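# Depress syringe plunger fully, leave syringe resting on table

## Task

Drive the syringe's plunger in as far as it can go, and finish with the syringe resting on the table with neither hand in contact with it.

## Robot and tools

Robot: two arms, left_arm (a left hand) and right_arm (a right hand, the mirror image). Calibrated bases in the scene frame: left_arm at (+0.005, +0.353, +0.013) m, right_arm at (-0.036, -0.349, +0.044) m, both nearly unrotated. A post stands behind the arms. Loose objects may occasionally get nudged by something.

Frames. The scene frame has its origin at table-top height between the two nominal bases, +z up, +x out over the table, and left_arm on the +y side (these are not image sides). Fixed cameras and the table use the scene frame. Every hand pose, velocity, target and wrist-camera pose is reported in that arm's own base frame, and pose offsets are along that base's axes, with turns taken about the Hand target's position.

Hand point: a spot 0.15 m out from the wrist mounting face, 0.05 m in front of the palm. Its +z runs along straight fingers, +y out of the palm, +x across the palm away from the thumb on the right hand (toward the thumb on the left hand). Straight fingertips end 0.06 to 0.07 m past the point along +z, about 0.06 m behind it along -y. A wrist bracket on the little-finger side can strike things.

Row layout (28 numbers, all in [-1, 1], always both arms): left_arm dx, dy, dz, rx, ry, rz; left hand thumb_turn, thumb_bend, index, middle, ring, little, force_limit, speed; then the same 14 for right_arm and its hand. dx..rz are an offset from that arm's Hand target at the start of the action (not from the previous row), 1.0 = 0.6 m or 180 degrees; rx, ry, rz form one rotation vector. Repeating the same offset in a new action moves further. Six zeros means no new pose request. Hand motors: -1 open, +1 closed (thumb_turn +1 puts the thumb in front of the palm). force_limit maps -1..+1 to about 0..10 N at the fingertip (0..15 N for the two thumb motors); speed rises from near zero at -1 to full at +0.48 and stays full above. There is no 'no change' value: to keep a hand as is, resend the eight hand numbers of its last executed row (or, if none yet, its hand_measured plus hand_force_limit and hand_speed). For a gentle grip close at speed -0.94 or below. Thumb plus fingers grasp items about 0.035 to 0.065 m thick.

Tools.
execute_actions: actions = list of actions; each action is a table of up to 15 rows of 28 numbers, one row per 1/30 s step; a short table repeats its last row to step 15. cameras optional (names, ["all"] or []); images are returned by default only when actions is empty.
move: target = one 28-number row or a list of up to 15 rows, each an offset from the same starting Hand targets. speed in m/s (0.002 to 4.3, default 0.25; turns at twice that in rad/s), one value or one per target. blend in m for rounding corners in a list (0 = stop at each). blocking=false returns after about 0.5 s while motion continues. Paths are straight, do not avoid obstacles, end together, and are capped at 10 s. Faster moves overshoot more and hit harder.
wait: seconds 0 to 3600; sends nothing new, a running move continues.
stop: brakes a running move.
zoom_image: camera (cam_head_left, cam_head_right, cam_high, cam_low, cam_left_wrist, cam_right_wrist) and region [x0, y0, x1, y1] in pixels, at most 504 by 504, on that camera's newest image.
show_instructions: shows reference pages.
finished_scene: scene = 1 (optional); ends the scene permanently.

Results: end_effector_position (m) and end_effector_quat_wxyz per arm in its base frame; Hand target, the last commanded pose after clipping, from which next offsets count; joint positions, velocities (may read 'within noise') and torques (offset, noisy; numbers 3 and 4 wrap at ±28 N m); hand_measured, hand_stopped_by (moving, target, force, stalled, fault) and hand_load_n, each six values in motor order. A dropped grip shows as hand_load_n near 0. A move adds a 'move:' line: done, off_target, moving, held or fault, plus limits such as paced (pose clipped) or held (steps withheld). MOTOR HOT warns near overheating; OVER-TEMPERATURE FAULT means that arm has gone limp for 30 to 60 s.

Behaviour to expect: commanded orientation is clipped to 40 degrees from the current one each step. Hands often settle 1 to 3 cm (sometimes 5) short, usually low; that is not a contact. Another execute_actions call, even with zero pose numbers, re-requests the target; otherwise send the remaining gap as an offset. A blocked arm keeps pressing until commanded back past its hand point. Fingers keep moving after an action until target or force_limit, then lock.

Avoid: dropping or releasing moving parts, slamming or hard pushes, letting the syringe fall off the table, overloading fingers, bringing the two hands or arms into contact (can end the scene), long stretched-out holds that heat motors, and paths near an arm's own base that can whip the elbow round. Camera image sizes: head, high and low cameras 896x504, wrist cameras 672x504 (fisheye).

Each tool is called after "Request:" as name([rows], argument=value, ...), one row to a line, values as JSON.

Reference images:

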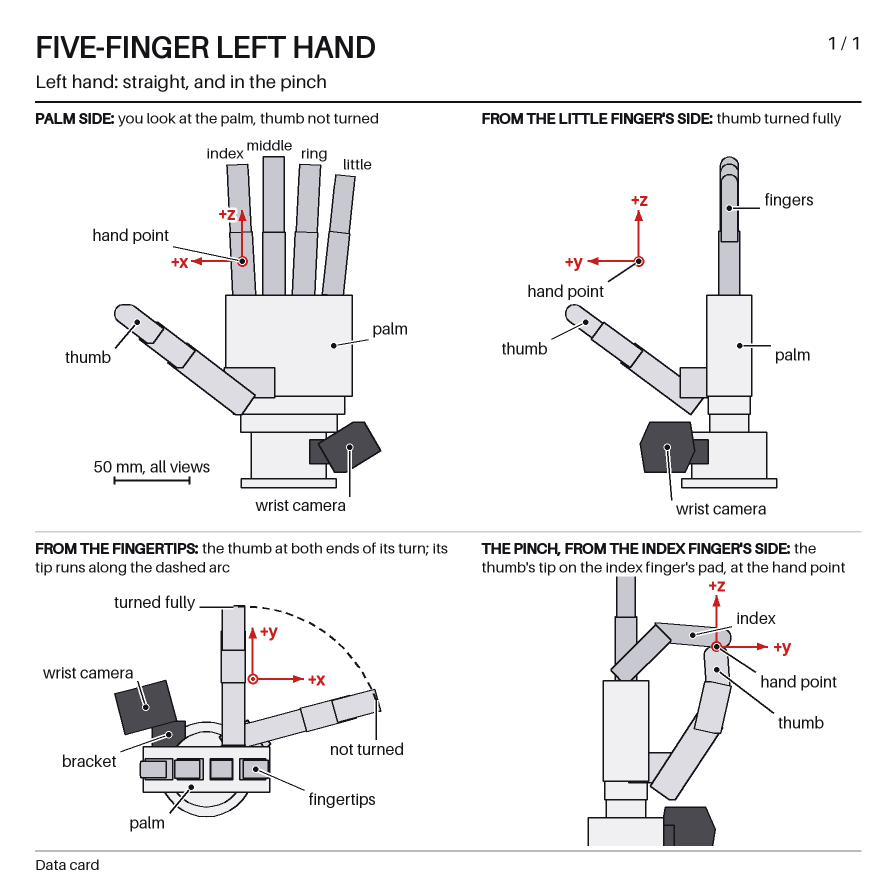

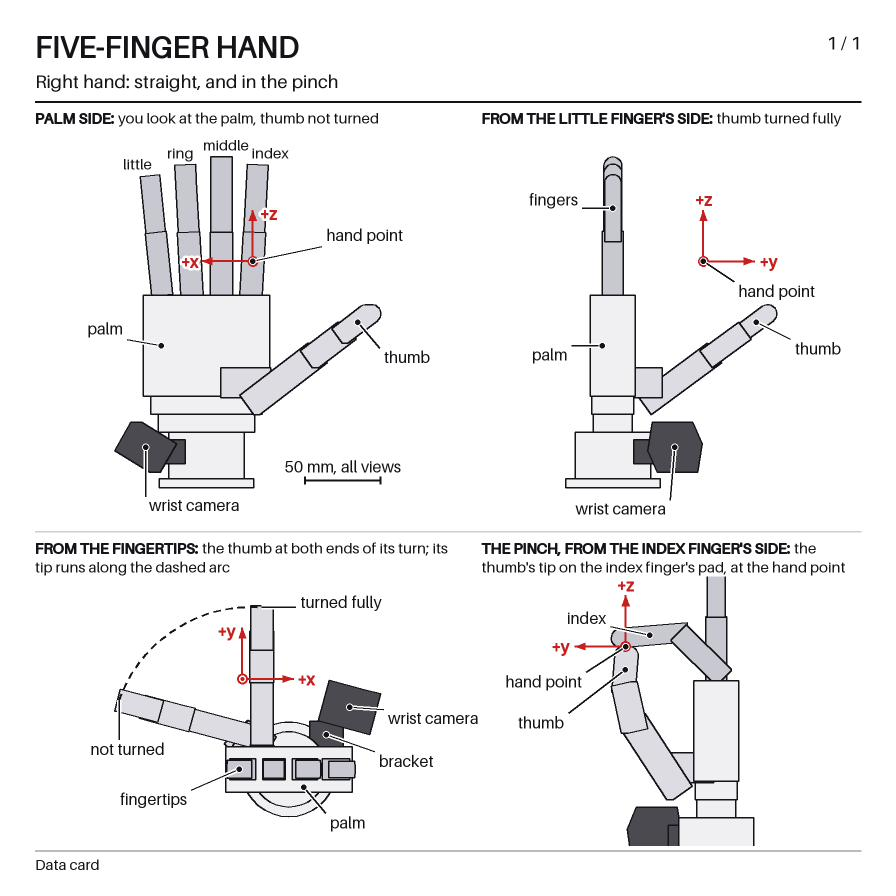

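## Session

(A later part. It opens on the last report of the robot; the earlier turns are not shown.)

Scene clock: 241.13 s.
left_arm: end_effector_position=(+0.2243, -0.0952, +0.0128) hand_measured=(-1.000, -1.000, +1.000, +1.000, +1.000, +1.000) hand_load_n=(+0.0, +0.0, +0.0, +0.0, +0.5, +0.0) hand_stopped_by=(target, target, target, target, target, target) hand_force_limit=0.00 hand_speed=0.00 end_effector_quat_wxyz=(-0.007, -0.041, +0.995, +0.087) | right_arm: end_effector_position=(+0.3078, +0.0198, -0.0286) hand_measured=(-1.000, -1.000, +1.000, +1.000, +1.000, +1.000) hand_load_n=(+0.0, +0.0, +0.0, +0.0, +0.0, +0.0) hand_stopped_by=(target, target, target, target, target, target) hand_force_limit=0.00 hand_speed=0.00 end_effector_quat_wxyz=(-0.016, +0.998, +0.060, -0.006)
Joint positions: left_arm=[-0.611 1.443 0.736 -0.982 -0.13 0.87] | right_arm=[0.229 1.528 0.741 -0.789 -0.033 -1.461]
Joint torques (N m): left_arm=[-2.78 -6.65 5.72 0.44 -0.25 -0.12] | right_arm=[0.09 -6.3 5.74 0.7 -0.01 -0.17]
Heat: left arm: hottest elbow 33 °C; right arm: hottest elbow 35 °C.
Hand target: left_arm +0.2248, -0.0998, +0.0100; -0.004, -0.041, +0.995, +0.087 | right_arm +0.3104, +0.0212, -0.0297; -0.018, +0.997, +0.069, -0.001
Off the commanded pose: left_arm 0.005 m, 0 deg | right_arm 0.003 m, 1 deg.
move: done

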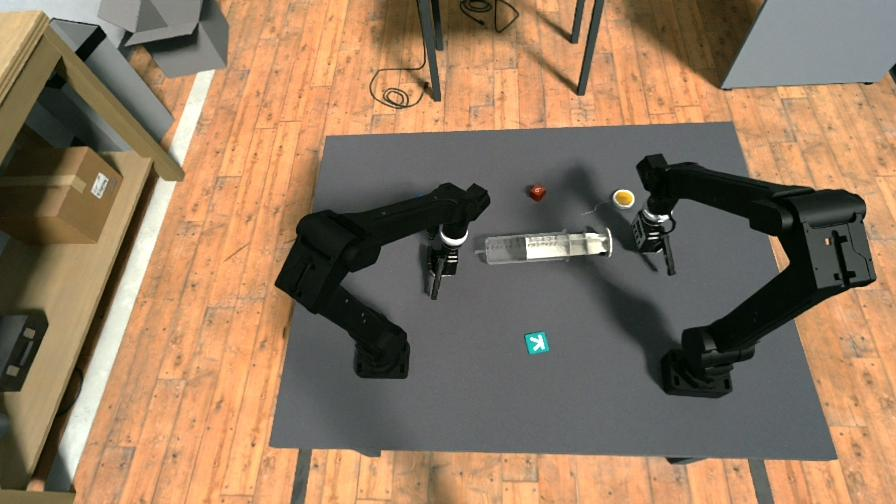

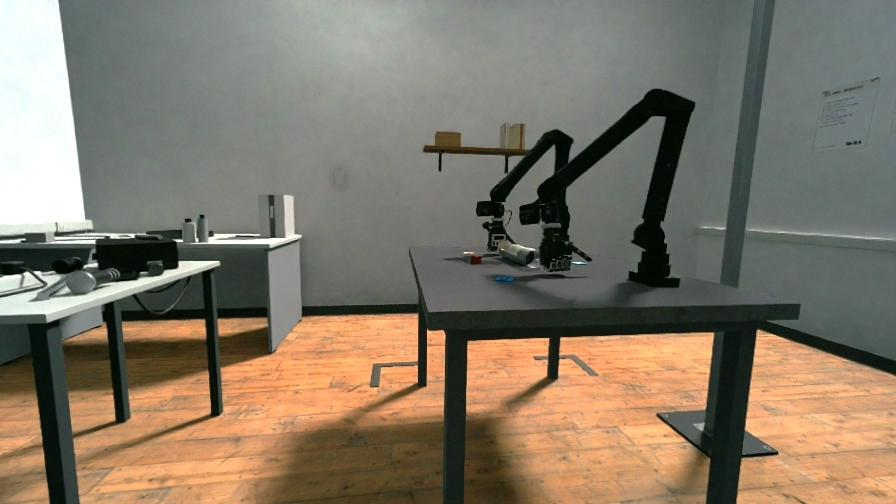

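Request:
move([
  [0.02, 0, -0.0167, 0, 0, 0, -1, -1, 1, 1, 1, 1, 0, 0, -0.0167, 0, -0.0138, 0, 0, 0, -1, -1, 1, 1, 1, 1, 0, 0],
  [0.025, -0.0667, -0.0167, 0, 0, 0, -1, -1, 1, 1, 1, 1, 0, 0, -0.027, 0.0743, -0.0138, 0, 0, 0, -1, -1, 1, 1, 1, 1, 0, 0],
], speed=0.06, cameras=["cam_head_left", "cam_low"])

Request:
zoom_image(camera="cam_low", region=[480, 210, 590, 290])

Request:
zoom_image(camera="cam_head_left", region=[400, 180, 560, 300])

Request:
zoom_image(camera="cam_head_left", region=[560, 160, 720, 300])

Scene clock: 268.30 s.
left_arm: end_effector_position=(+0.2347, -0.1303, -0.0027) hand_measured=(-1.000, -1.000, +1.000, +1.000, +1.000, +1.000) hand_load_n=(+0.0, +0.0, +0.0, +0.0, +0.0, +0.0) hand_stopped_by=(target, target, target, target, target, target) hand_force_limit=0.00 hand_speed=0.00 end_effector_quat_wxyz=(-0.005, -0.040, +0.995, +0.089) | right_arm: end_effector_position=(+0.2848, +0.0598, -0.0395) hand_measured=(-1.000, -1.000, +1.000, +1.000, +1.000, +1.000) hand_load_n=(-0.5, +0.0, +0.0, +0.0, +0.0, +0.0) hand_stopped_by=(target, target, target, target, target, target) hand_force_limit=0.00 hand_speed=0.00 end_effector_quat_wxyz=(-0.014, +0.997, +0.076, -0.012)
Joint positions: left_arm=[-0.678 1.547 0.8 -0.949 -0.126 0.804] | right_arm=[0.366 1.536 0.707 -0.757 -0.034 -1.356]
Joint torques (N m): left_arm=[-2.67 -7.88 7.6 -0.49 -0.1 -0.09] | right_arm=[0.26 -5.71 7.23 0.72 0.04 0.14]
Heat: left arm: hottest elbow 33 °C; right arm: hottest elbow 34 °C.
Hand target: left_arm +0.2396, -0.1398, -0.0001; -0.004, -0.041, +0.995, +0.087 | right_arm +0.2942, +0.0658, -0.0380; -0.017, +0.997, +0.069, -0.001
Off the commanded pose: left_arm 0.011 m, 0 deg | right_arm 0.011 m, 2 deg.
move: off_target (left_arm, right_arm)

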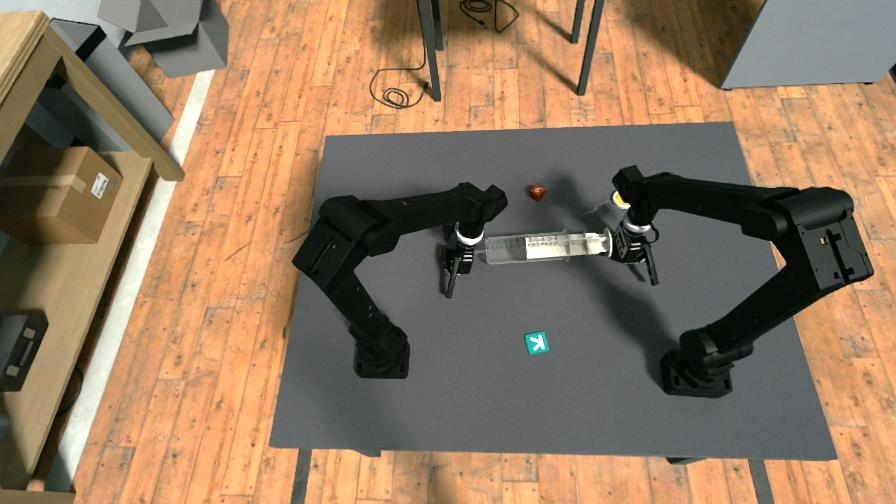

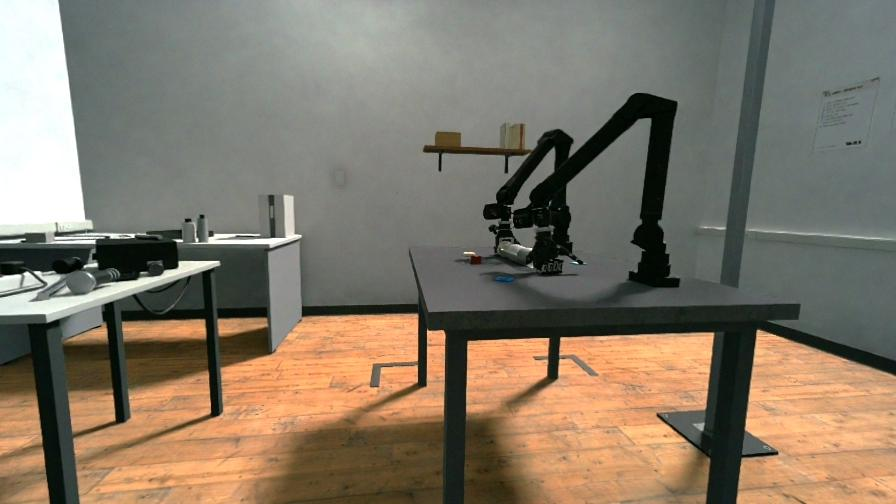

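Scaled by 4.582 from the camera's image (finer frame: 1280x720).

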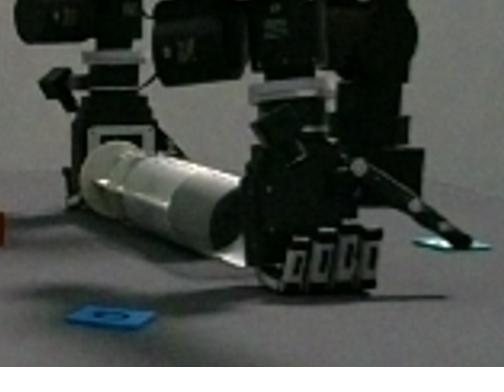

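Scaled by 3.150 from the camera's image (finer frame: 1280x720).

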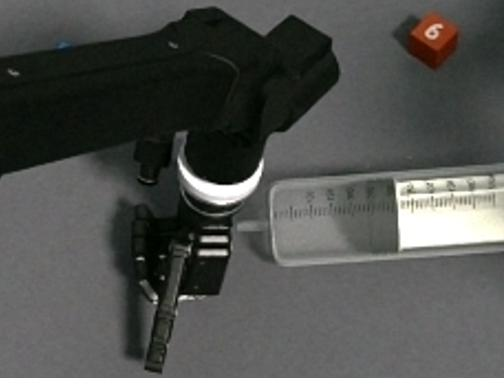

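Scaled by 3.150 from the camera's image (finer frame: 1280x720).

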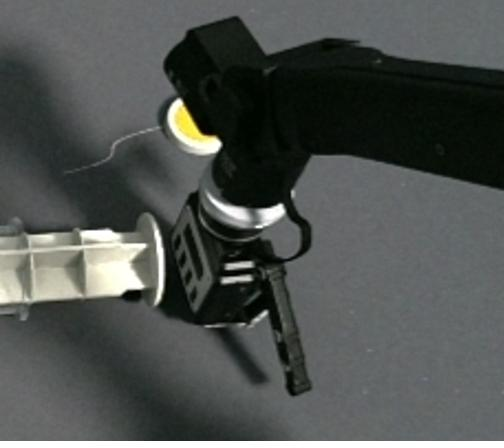

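Request:
move(target=[0, -0.005, 0.005, 0, 0, 0, -1, -1, 1, 1, 1, 1, 0, 0, 0.01, 0.032, 0, 0, 0, 0, -1, -1, 1, 1, 1, 1, 0, 0], speed=0.05, cameras=["cam_head_left"])

Request:
zoom_image(camera="cam_head_left", region=[420, 180, 680, 300])

Scene clock: 284.97 s.
left_arm: end_effector_position=(+0.2347, -0.1325, -0.0005) hand_measured=(-1.000, -1.000, +1.000, +1.000, +1.000, +1.000) hand_load_n=(+0.0, +0.0, +0.0, +0.0, +0.0, +0.0) hand_stopped_by=(target, target, target, target, target, target) hand_force_limit=0.00 hand_speed=0.00 end_effector_quat_wxyz=(-0.006, -0.041, +0.995, +0.089) | right_arm: end_effector_position=(+0.2870, +0.0758, -0.0405) hand_measured=(-1.000, -1.000, +1.000, +1.000, +1.000, +1.000) hand_load_n=(+0.0, +0.0, +0.0, +0.0, +0.0, +0.0) hand_stopped_by=(target, target, target, target, target, target) hand_force_limit=0.00 hand_speed=0.00 end_effector_quat_wxyz=(-0.013, +0.997, +0.074, -0.012)
Joint positions: left_arm=[-0.683 1.547 0.807 -0.959 -0.126 0.797] | right_arm=[0.408 1.557 0.729 -0.757 -0.033 -1.311]
Joint torques (N m): left_arm=[-2.78 -8.12 7.72 -0.54 -0.09 -0.12] | right_arm=[0.44 -5.54 8.42 0.51 0.03 0.11]
Heat: left arm: hottest elbow 33 °C; right arm: hottest elbow 34 °C.
Hand target: left_arm +0.2396, -0.1427, +0.0029; -0.004, -0.041, +0.995, +0.087 | right_arm +0.3002, +0.0850, -0.0381; -0.017, +0.997, +0.069, -0.001
Off the commanded pose: left_arm 0.012 m, 0 deg | right_arm 0.016 m, 1 deg.
move: off_target (left_arm, right_arm)

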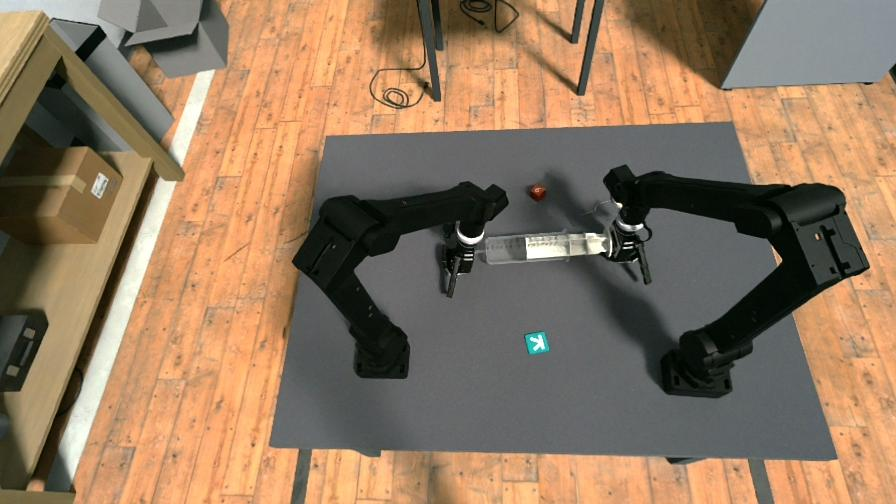

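Scaled by 1.938 from the camera's image (finer frame: 1280x720).

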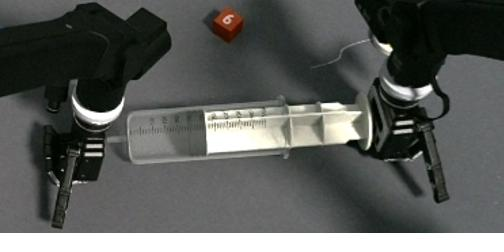

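Request:
zoom_image(camera="cam_head_left", region=[560, 190, 680, 290])

Scaled by 4.200 from the camera's image (finer frame: 1280x720).

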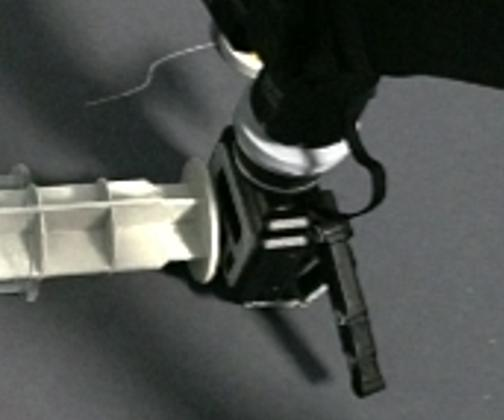

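Request:
move([
  [0, 0, 0, 0, 0, 0, -1, -1, 1, 1, 1, 1, 0, 0, 0.0235, -0.025, 0.0067, 0, 0, 0, -1, -1, 1, 1, 1, 1, 0, 0],
  [0, -0.003, 0, 0, 0, 0, -1, -1, 1, 1, 1, 1, 0, 0, 0.0154, 0.033, 0.0067, 0, 0, 0, -1, -1, 1, 1, 1, 1, 0, 0],
], speed=0.05, cameras=["cam_head_left", "cam_high"])

Request:
zoom_image(camera="cam_head_left", region=[430, 190, 670, 290])

Scene clock: 296.20 s.
left_arm: end_effector_position=(+0.2351, -0.1347, -0.0001) hand_measured=(-1.000, -1.000, +1.000, +1.000, +1.000, +1.000) hand_load_n=(+0.0, +0.0, +0.0, +0.0, +0.0, +0.0) hand_stopped_by=(target, target, target, target, target, target) hand_force_limit=0.00 hand_speed=0.00 end_effector_quat_wxyz=(-0.005, -0.041, +0.995, +0.088) | right_arm: end_effector_position=(+0.2970, +0.0946, -0.0400) hand_measured=(-1.000, -1.000, +1.000, +1.000, +1.000, +1.000) hand_load_n=(+0.0, +0.0, +0.0, +0.0, +0.0, +0.0) hand_stopped_by=(target, target, target, target, target, target) hand_force_limit=0.00 hand_speed=0.00 end_effector_quat_wxyz=(-0.014, +0.997, +0.073, -0.010)
Joint positions: left_arm=[-0.687 1.548 0.811 -0.959 -0.125 0.794] | right_arm=[0.445 1.59 0.772 -0.762 -0.033 -1.271]
Joint torques (N m): left_arm=[-2.78 -7.94 7.73 -0.59 -0.1 -0.12] | right_arm=[0.62 -6.36 9.03 -0.06 0.03 0.11]
Heat: left arm: hottest elbow 34 °C; right arm: hottest elbow 34 °C.
Hand target: left_arm +0.2397, -0.1446, +0.0029; -0.004, -0.041, +0.995, +0.087 | right_arm +0.3094, +0.1048, -0.0341; -0.017, +0.997, +0.069, -0.001
Off the commanded pose: left_arm 0.011 m, 0 deg | right_arm 0.017 m, 1 deg.
move: off_target (left_arm, right_arm)

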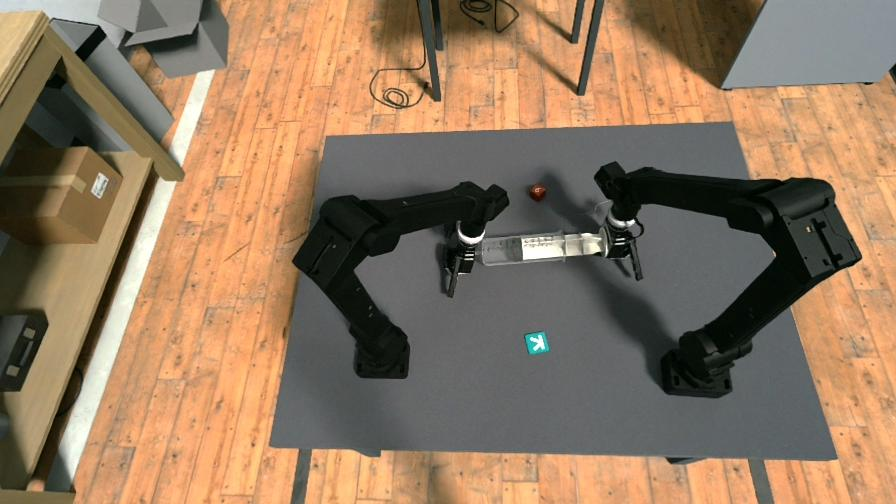

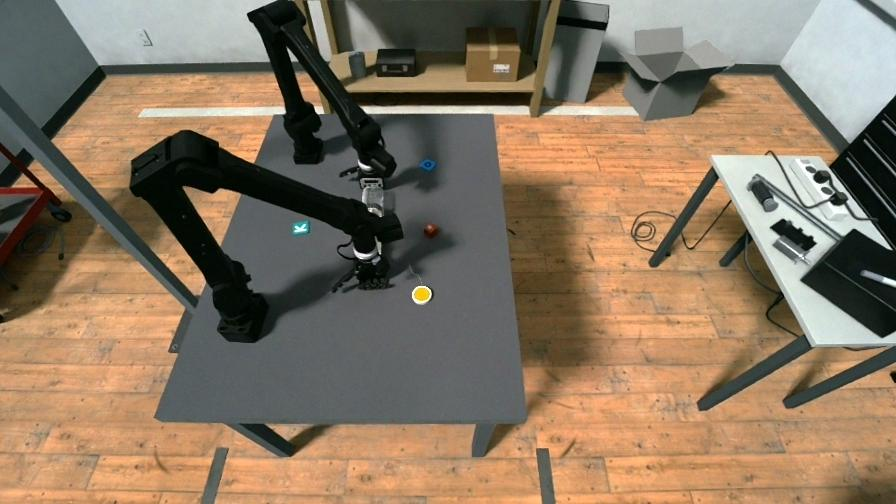

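Scaled by 2.100 from the camera's image (finer frame: 1280x720).

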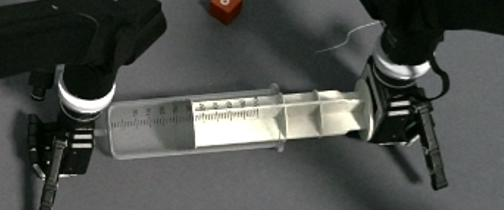

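Request:
move(target=[0, 0, 0, 0, 0, 0, -1, -1, 1, 1, 1, 1, 0, 0, -0.0069, 0.0495, 0.0067, 0, 0, 0, -1, -1, 1, 1, 1, 1, 0, 0], speed=0.05, cameras=["cam_head_left", "cam_low"])

Request:
zoom_image(camera="cam_head_left", region=[430, 190, 670, 290])

Request:
zoom_image(camera="cam_low", region=[480, 210, 590, 290])

Scene clock: 302.43 s.
left_arm: end_effector_position=(+0.2318, -0.1291, +0.0024) hand_measured=(-1.000, -1.000, +1.000, +1.000, +1.000, +1.000) hand_load_n=(+0.0, +0.0, +0.0, +0.0, +0.0, +0.0) hand_stopped_by=(target, target, target, target, target, target) hand_force_limit=0.00 hand_speed=0.00 end_effector_quat_wxyz=(-0.010, -0.041, +0.994, +0.101) | right_arm: end_effector_position=(+0.2912, +0.1058, -0.0366) hand_measured=(-1.000, -1.000, +1.000, +1.000, +1.000, +1.000) hand_load_n=(+0.0, +0.0, +0.0, +0.0, +0.0, +0.0) hand_stopped_by=(target, target, target, target, target, target) hand_force_limit=0.00 hand_speed=0.00 end_effector_quat_wxyz=(+0.002, +0.998, +0.057, -0.014)
Joint positions: left_arm=[-0.687 1.55 0.811 -0.982 -0.137 0.791] | right_arm=[0.489 1.602 0.792 -0.789 -0.009 -1.195]
Joint torques (N m): left_arm=[-2.84 -8.12 7.68 0.28 0.35 -0.05] | right_arm=[2.84 -6.65 10.03 0.25 -0.78 0.09]
Heat: left arm: hottest elbow 34 °C; right arm: hottest elbow 34 °C.
Hand target: left_arm +0.2397, -0.1446, +0.0029; -0.004, -0.041, +0.995, +0.087 | right_arm +0.3053, +0.1345, -0.0300; -0.017, +0.997, +0.069, -0.001
Off the commanded pose: left_arm 0.017 m, 2 deg | right_arm 0.033 m, 3 deg.
move: off_target (right_arm)

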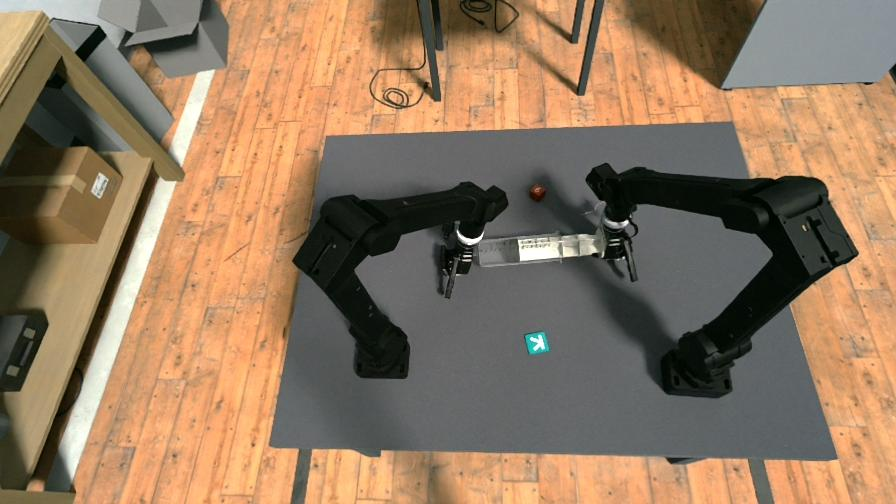

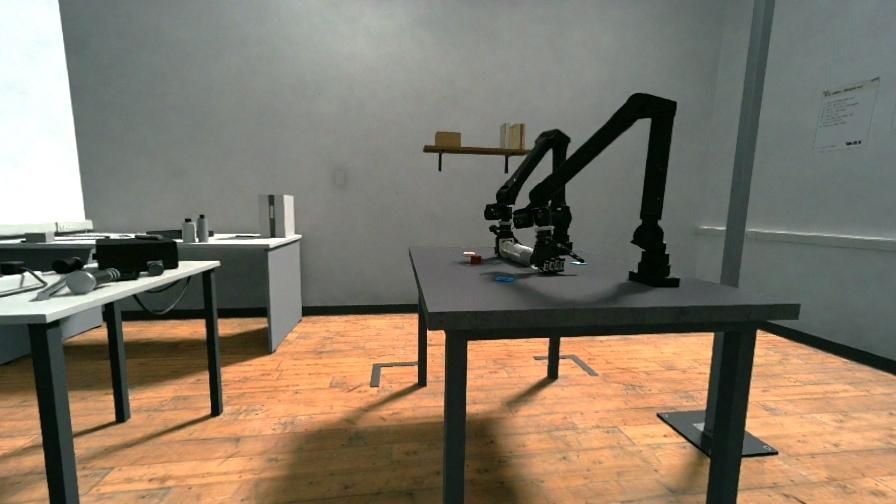

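Scaled by 2.100 from the camera's image (finer frame: 1280x720).

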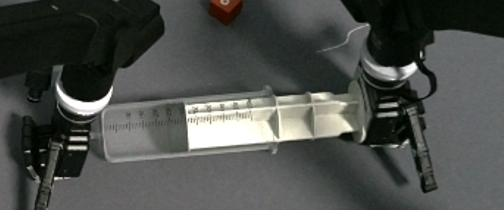

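Scaled by 4.582 from the camera's image (finer frame: 1280x720).

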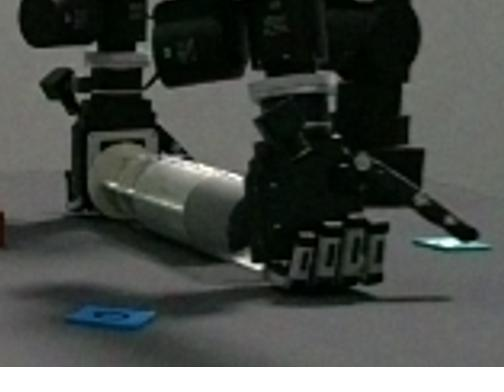

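Request:
move(target=[0.002, -0.0333, 0, 0, 0, 0, -1, -1, 1, 1, 1, 1, 0, 0, -0.0046, 0.0333, 0, 0, 0, 0, -1, -1, 1, 1, 1, 1, 0, 0], speed=0.05, cameras=["cam_head_left"])

Request:
zoom_image(camera="cam_head_left", region=[430, 190, 670, 290])

Scene clock: 320.70 s.
left_arm: end_effector_position=(+0.2270, -0.1265, +0.0047) hand_measured=(-1.000, -1.000, +1.000, +1.000, +1.000, +1.000) hand_load_n=(+0.0, +0.0, +0.0, +0.0, +0.0, +0.0) hand_stopped_by=(target, target, target, target, target, target) hand_force_limit=0.00 hand_speed=0.00 end_effector_quat_wxyz=(-0.018, -0.059, +0.991, +0.116) | right_arm: end_effector_position=(+0.2863, +0.1101, -0.0353) hand_measured=(-1.000, -1.000, +1.000, +1.000, +1.000, +1.000) hand_load_n=(+0.0, +0.0, +0.0, +0.0, +0.0, +0.0) hand_stopped_by=(target, target, target, target, target, target) hand_force_limit=0.00 hand_speed=0.00 end_effector_quat_wxyz=(+0.010, +0.998, +0.052, -0.021)
Joint positions: left_arm=[-0.687 1.564 0.822 -1.015 -0.145 0.752] | right_arm=[0.51 1.609 0.801 -0.809 -0.001 -1.165]
Joint torques (N m): left_arm=[-5.42 -7.06 9.83 0.94 0.89 -0.13] | right_arm=[4.78 -6.18 11.07 0.7 -1.11 0.22]
Heat: left arm: hottest elbow 34 °C; right arm: hottest elbow 35 °C.
Hand target: left_arm +0.2410, -0.1645, +0.0029; -0.004, -0.041, +0.995, +0.087 | right_arm +0.3024, +0.1544, -0.0301; -0.017, +0.997, +0.069, -0.002
Off the commanded pose: left_arm 0.041 m, 4 deg | right_arm 0.048 m, 4 deg.
move: off_target (left_arm, right_arm)

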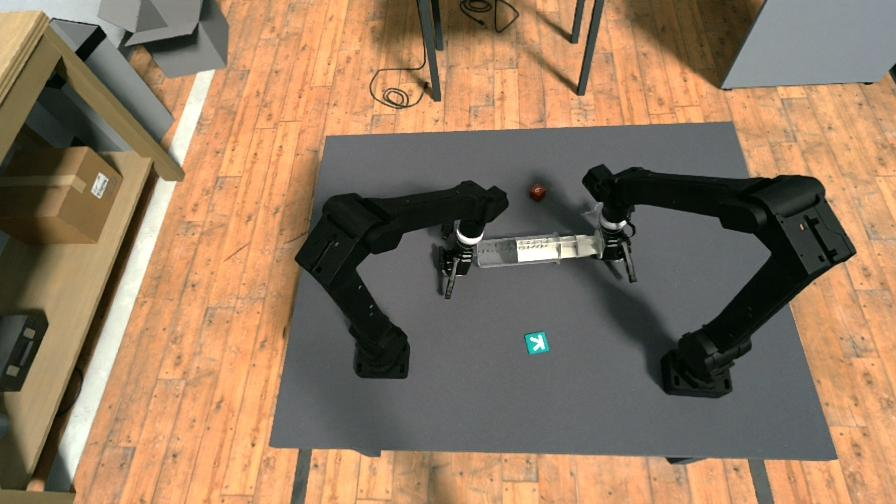

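Scaled by 2.100 from the camera's image (finer frame: 1280x720).

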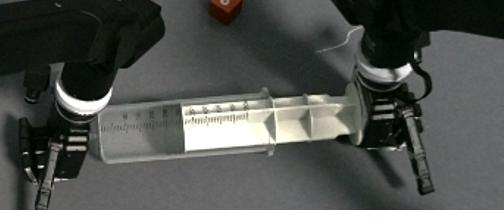

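Request:
move(target=[0.003, -0.0333, 0, 0, 0, 0, -1, -1, 1, 1, 1, 1, 0, 0, -0.0046, 0.0333, 0, 0, 0, 0, -1, -1, 1, 1, 1, 1, 0, 0], speed=0.05, cameras=["cam_head_left", "cam_high"])

Request:
zoom_image(camera="cam_head_left", region=[430, 190, 670, 290])

Request:
zoom_image(camera="cam_high", region=[320, 140, 440, 300])

Scene clock: 330.73 s.
left_arm: end_effector_position=(+0.2262, -0.1400, +0.0062) hand_measured=(-1.000, -1.000, +1.000, +1.000, +1.000, +1.000) hand_load_n=(+0.0, +0.0, +0.0, +0.0, +0.0, -0.5) hand_stopped_by=(target, target, target, target, target, target) hand_force_limit=0.00 hand_speed=0.00 end_effector_quat_wxyz=(-0.023, -0.059, +0.990, +0.124) | right_arm: end_effector_position=(+0.2844, +0.1381, -0.0362) hand_measured=(-1.000, -1.000, +1.000, +1.000, +1.000, +1.000) hand_load_n=(+0.0, +0.0, +0.0, +0.0, +0.0, +0.0) hand_stopped_by=(target, target, target, target, target, target) hand_force_limit=0.00 hand_speed=0.00 end_effector_quat_wxyz=(+0.007, +0.998, +0.056, -0.019)
Joint positions: left_arm=[-0.719 1.594 0.856 -1.042 -0.144 0.718] | right_arm=[0.576 1.633 0.832 -0.81 -0.007 -1.107]
Joint torques (N m): left_arm=[-5.6 -7.41 10.48 1.33 1.05 -0.08] | right_arm=[3.37 -6.77 10.78 0.59 -0.82 0.14]
Heat: left arm: hottest elbow 34 °C; right arm: hottest elbow 36 °C.
Hand target: left_arm +0.2426, -0.1845, +0.0029; -0.004, -0.041, +0.995, +0.087 | right_arm +0.2997, +0.1744, -0.0300; -0.018, +0.997, +0.069, -0.001
Off the commanded pose: left_arm 0.048 m, 5 deg | right_arm 0.040 m, 4 deg.
move: off_target (left_arm, right_arm)

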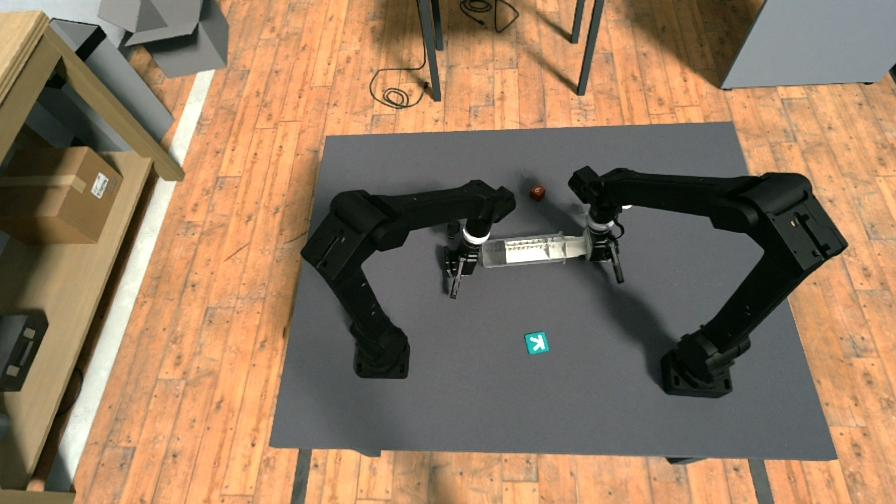

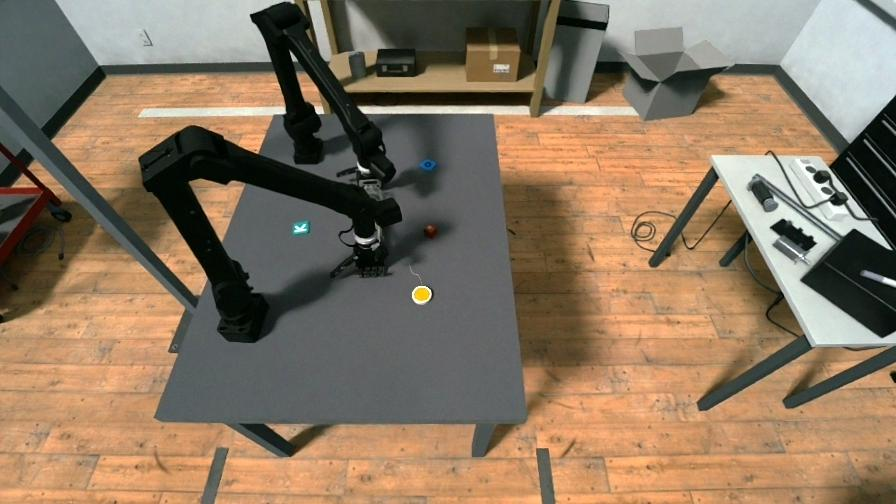

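Scaled by 2.100 from the camera's image (finer frame: 1280x720).

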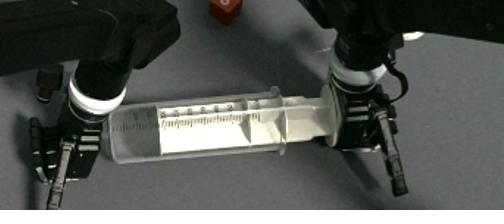

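Scaled by 3.150 from the camera's image (finer frame: 1280x720).

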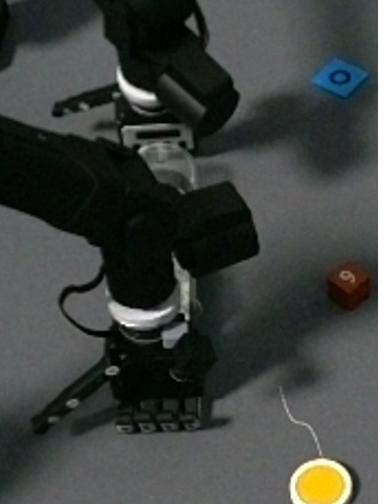

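Request:
move(target=[0, 0, 0, 0, 0, 0, -1, -1, 1, 1, 1, 1, 0, 0, -0.0069, 0.05, 0, 0, 0, 0, -1, -1, 1, 1, 1, 1, 0, 0], speed=0.05, cameras=["cam_head_left", "cam_low"])

Request:
zoom_image(camera="cam_head_left", region=[430, 190, 670, 290])

Scene clock: 337.40 s.
left_arm: end_effector_position=(+0.2261, -0.1400, +0.0062) hand_measured=(-1.000, -1.000, +1.000, +1.000, +1.000, +1.000) hand_load_n=(+0.0, +0.0, +0.0, +0.0, +0.0, +0.0) hand_stopped_by=(target, target, target, target, target, target) hand_force_limit=0.00 hand_speed=0.00 end_effector_quat_wxyz=(-0.023, -0.059, +0.990, +0.124) | right_arm: end_effector_position=(+0.2817, +0.1668, -0.0360) hand_measured=(-1.000, -1.000, +1.000, +1.000, +1.000, +1.000) hand_load_n=(+0.0, -0.5, +0.0, +0.0, +0.0, +0.0) hand_stopped_by=(target, target, target, target, target, target) hand_force_limit=0.00 hand_speed=0.00 end_effector_quat_wxyz=(+0.008, +0.998, +0.057, -0.018)
Joint positions: left_arm=[-0.719 1.594 0.856 -1.042 -0.144 0.717] | right_arm=[0.643 1.663 0.872 -0.82 -0.007 -1.043]
Joint torques (N m): left_arm=[-5.6 -7.36 10.5 1.33 1.04 -0.07] | right_arm=[3.25 -6.95 11.1 0.61 -0.77 0.15]
Heat: left arm: hottest elbow 35 °C; right arm: hottest elbow 36 °C.
Hand target: left_arm +0.2427, -0.1845, +0.0029; -0.004, -0.041, +0.995, +0.087 | right_arm +0.2956, +0.2043, -0.0300; -0.017, +0.997, +0.069, -0.001
Off the commanded pose: left_arm 0.048 m, 5 deg | right_arm 0.041 m, 4 deg.
move: off_target (right_arm)

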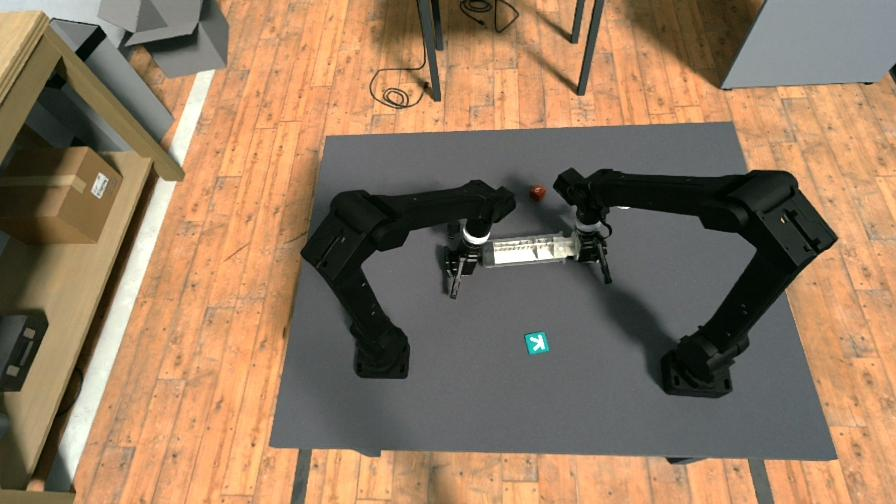

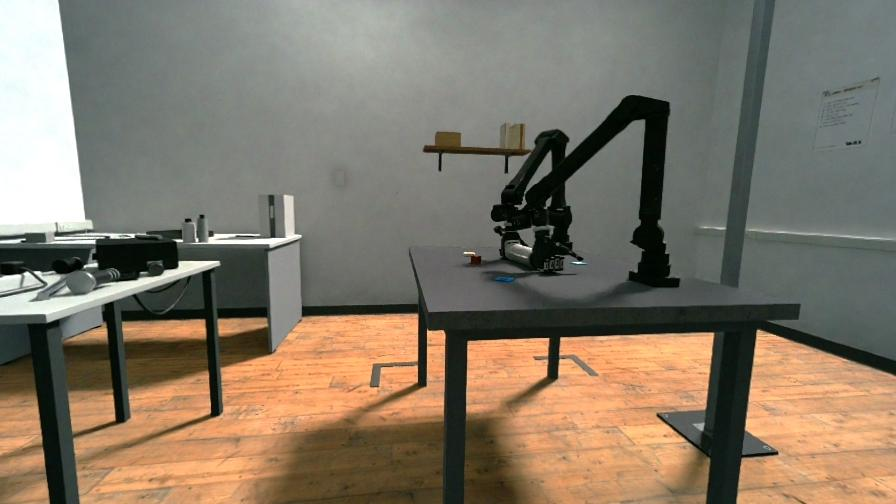

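Scaled by 2.100 from the camera's image (finer frame: 1280x720).

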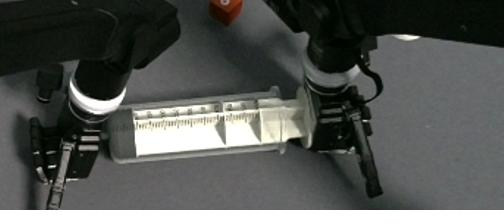

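Request:
move(target=[0, 0, 0, 0, 0, 0, -1, -1, 1, 1, 1, 1, 0, 0, -0.0057, 0.0417, 0, 0, 0, 0, -1, -1, 1, 1, 1, 1, 0, 0], speed=0.05, cameras=["cam_head_left", "cam_high"])

Request:
zoom_image(camera="cam_head_left", region=[440, 190, 640, 290])

Scene clock: 343.23 s.
left_arm: end_effector_position=(+0.2272, -0.1466, +0.0059) hand_measured=(-1.000, -1.000, +1.000, +1.000, +1.000, +1.000) hand_load_n=(+0.0, -0.5, +0.0, +0.0, +0.0, +0.0) hand_stopped_by=(target, target, target, target, target, target) hand_force_limit=0.00 hand_speed=0.00 end_effector_quat_wxyz=(-0.023, -0.055, +0.991, +0.120) | right_arm: end_effector_position=(+0.2810, +0.1647, -0.0352) hand_measured=(-1.000, -1.000, +1.000, +1.000, +1.000, +1.000) hand_load_n=(+0.0, +0.0, +0.0, +0.5, +0.0, +0.0) hand_stopped_by=(target, target, target, target, target, target) hand_force_limit=0.00 hand_speed=0.00 end_effector_quat_wxyz=(+0.022, +0.998, +0.048, -0.023)
Joint positions: left_arm=[-0.73 1.602 0.868 -1.042 -0.137 0.717] | right_arm=[0.646 1.677 0.886 -0.843 0.01 -1.02]
Joint torques (N m): left_arm=[-4.89 -8.18 9.69 1.39 0.77 -0.08] | right_arm=[1.2 -7.94 6.17 0.46 -0.39 -0.03]
Heat: left arm: hottest elbow 35 °C; right arm: hottest elbow 37 °C.
Hand target: left_arm +0.2427, -0.1847, +0.0029; -0.004, -0.041, +0.995, +0.087 | right_arm +0.2800, +0.1746, -0.0353; +0.012, +0.998, +0.056, -0.022 (not the last commanded pose)
Off the commanded pose: left_arm 0.041 m, 5 deg | right_arm 0.066 m, 6 deg.
move: held (right_arm; a check stopped the path); limits=held
pose unreachable (right arm): on one or more control steps of this call, first in action 0 (counted from 0), this arm could not follow its commanded pose, so it was not sent that pose on those steps. It may still have moved: this result reports where it is.
cause: moving toward the commanded pose would bring a part of the arm too close to another arm (a part of this arm just beyond joint 4 (wrist pitch) and a part of the left arm just beyond its joint 4 (wrist pitch), along the way the arms are being sent, or toward where that arm still pushes).

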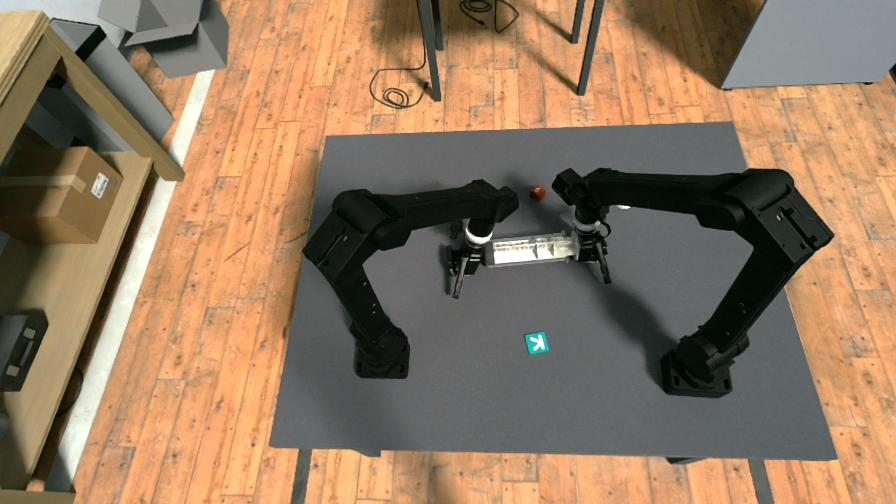

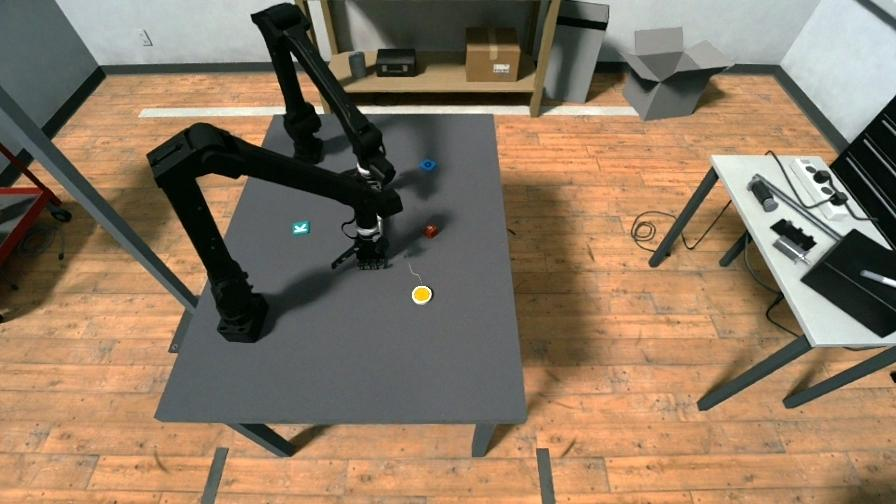

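Scaled by 2.520 from the camera's image (finer frame: 1280x720).

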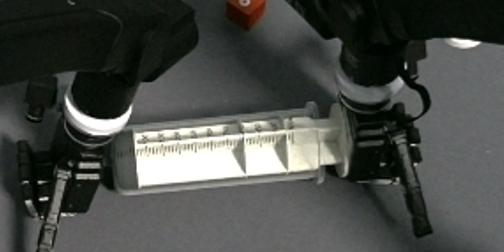

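Request:
move([
  [0, 0.083, 0, 0, 0, 0, -1, -1, 1, 1, 1, 1, 0, 0, 0.0233, -0.041, 0.002, 0, 0, 0, -1, -1, 1, 1, 1, 1, 0, 0],
  [0, 0.083, -0.008, -0.0443, -0.0036, 0, -1, -1, 1, 1, 1, 1, 0, 0, 0.0233, -0.041, -0.006, 0.0526, -0.0079, 0.0074, -1, -1, 1, 1, 1, 1, 0, 0],
], speed=0.06, cameras=["cam_head_left", "cam_low"])

Request:
zoom_image(camera="cam_head_left", region=[440, 170, 640, 290])

Request:
zoom_image(camera="cam_low", region=[480, 210, 590, 290])

Scene clock: 380.97 s.
left_arm: end_effector_position=(+0.2362, -0.1347, -0.0046) hand_measured=(-1.000, -1.000, +1.000, +1.000, +1.000, +1.000) hand_load_n=(+0.0, +0.0, +0.0, +0.0, +0.0, +0.0) hand_stopped_by=(target, target, target, target, target, target) hand_force_limit=0.00 hand_speed=0.00 end_effector_quat_wxyz=(-0.011, -0.041, +0.999, +0.027) | right_arm: end_effector_position=(+0.2894, +0.1503, -0.0421) hand_measured=(-1.000, -1.000, +1.000, +1.000, +1.000, +1.000) hand_load_n=(+0.0, +0.0, +0.0, +0.0, +0.0, +0.0) hand_stopped_by=(target, target, target, target, target, target) hand_force_limit=0.00 hand_speed=0.00 end_effector_quat_wxyz=(-0.062, +0.996, +0.063, -0.015)
Joint positions: left_arm=[-0.631 1.496 0.768 -0.894 -0.029 0.857] | right_arm=[0.537 1.61 0.806 -0.737 -0.124 -1.159]
Joint torques (N m): left_arm=[-0.97 -9.93 5.57 0.61 -0.01 0.09] | right_arm=[-0.67 -8.35 5.46 0.77 -0.1 -0.16]
Heat: left arm: hottest elbow 37 °C; right arm: hottest elbow 35 °C.
Hand target: left_arm +0.2426, -0.1346, -0.0019; -0.001, -0.041, +0.999, +0.018 | right_arm +0.2940, +0.1500, -0.0390; -0.069, +0.995, +0.069, -0.004
Off the commanded pose: left_arm 0.007 m, 2 deg | right_arm 0.006 m, 2 deg.
move: done

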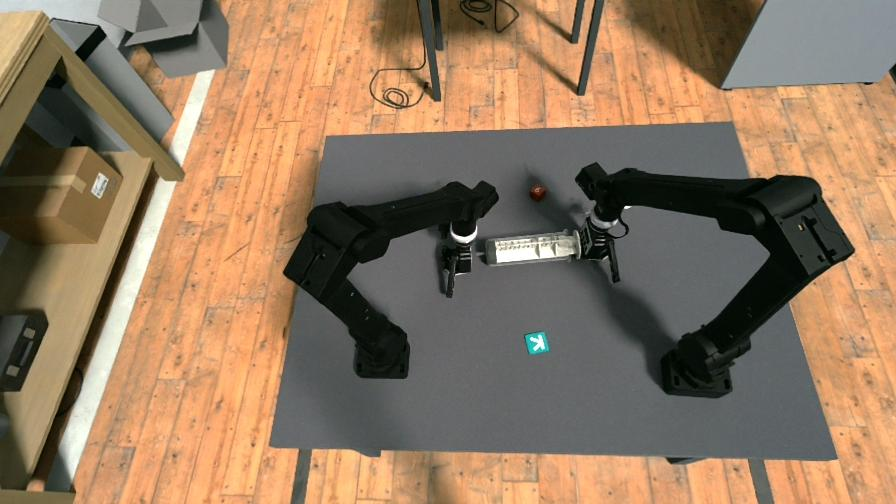

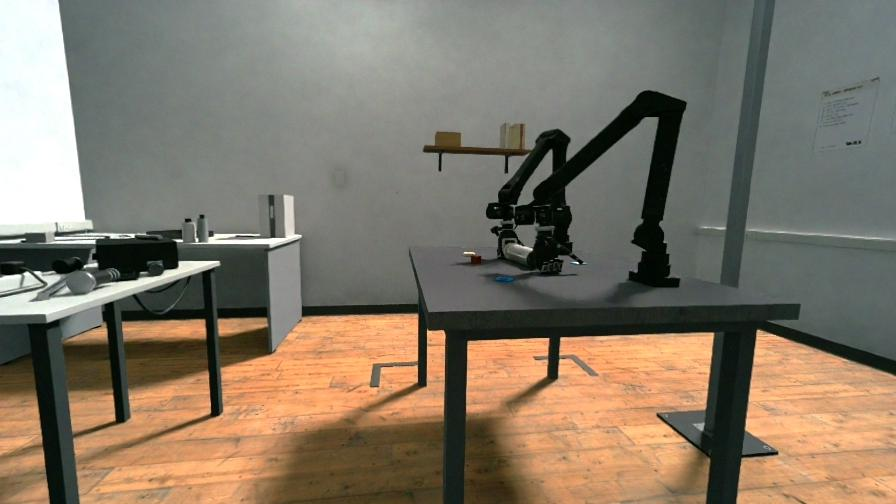

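Scaled by 2.520 from the camera's image (finer frame: 1280x720).

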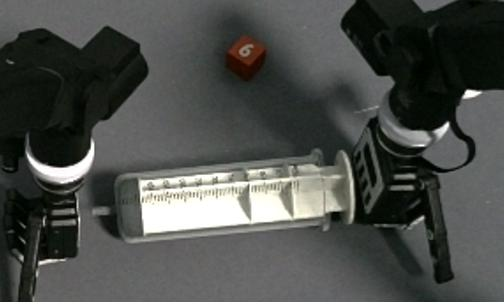

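Scaled by 4.582 from the camera's image (finer frame: 1280x720).

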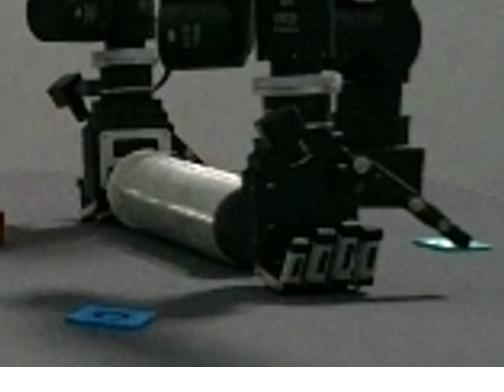

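Request:
zoom_image(camera="cam_head_left", region=[470, 220, 550, 280])

Request:
zoom_image(camera="cam_head_left", region=[530, 210, 610, 270])

Scaled by 6.300 from the camera's image (finer frame: 1280x720).

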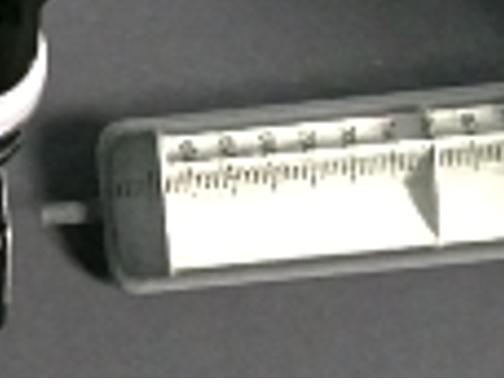

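Scaled by 6.300 from the camera's image (finer frame: 1280x720).

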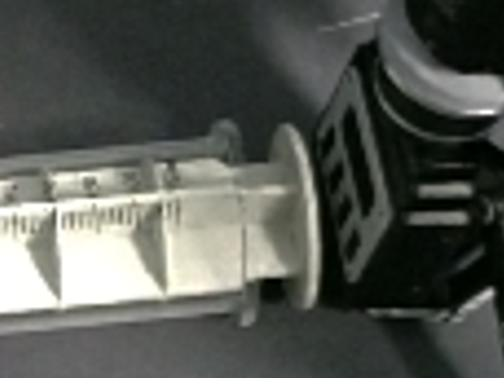

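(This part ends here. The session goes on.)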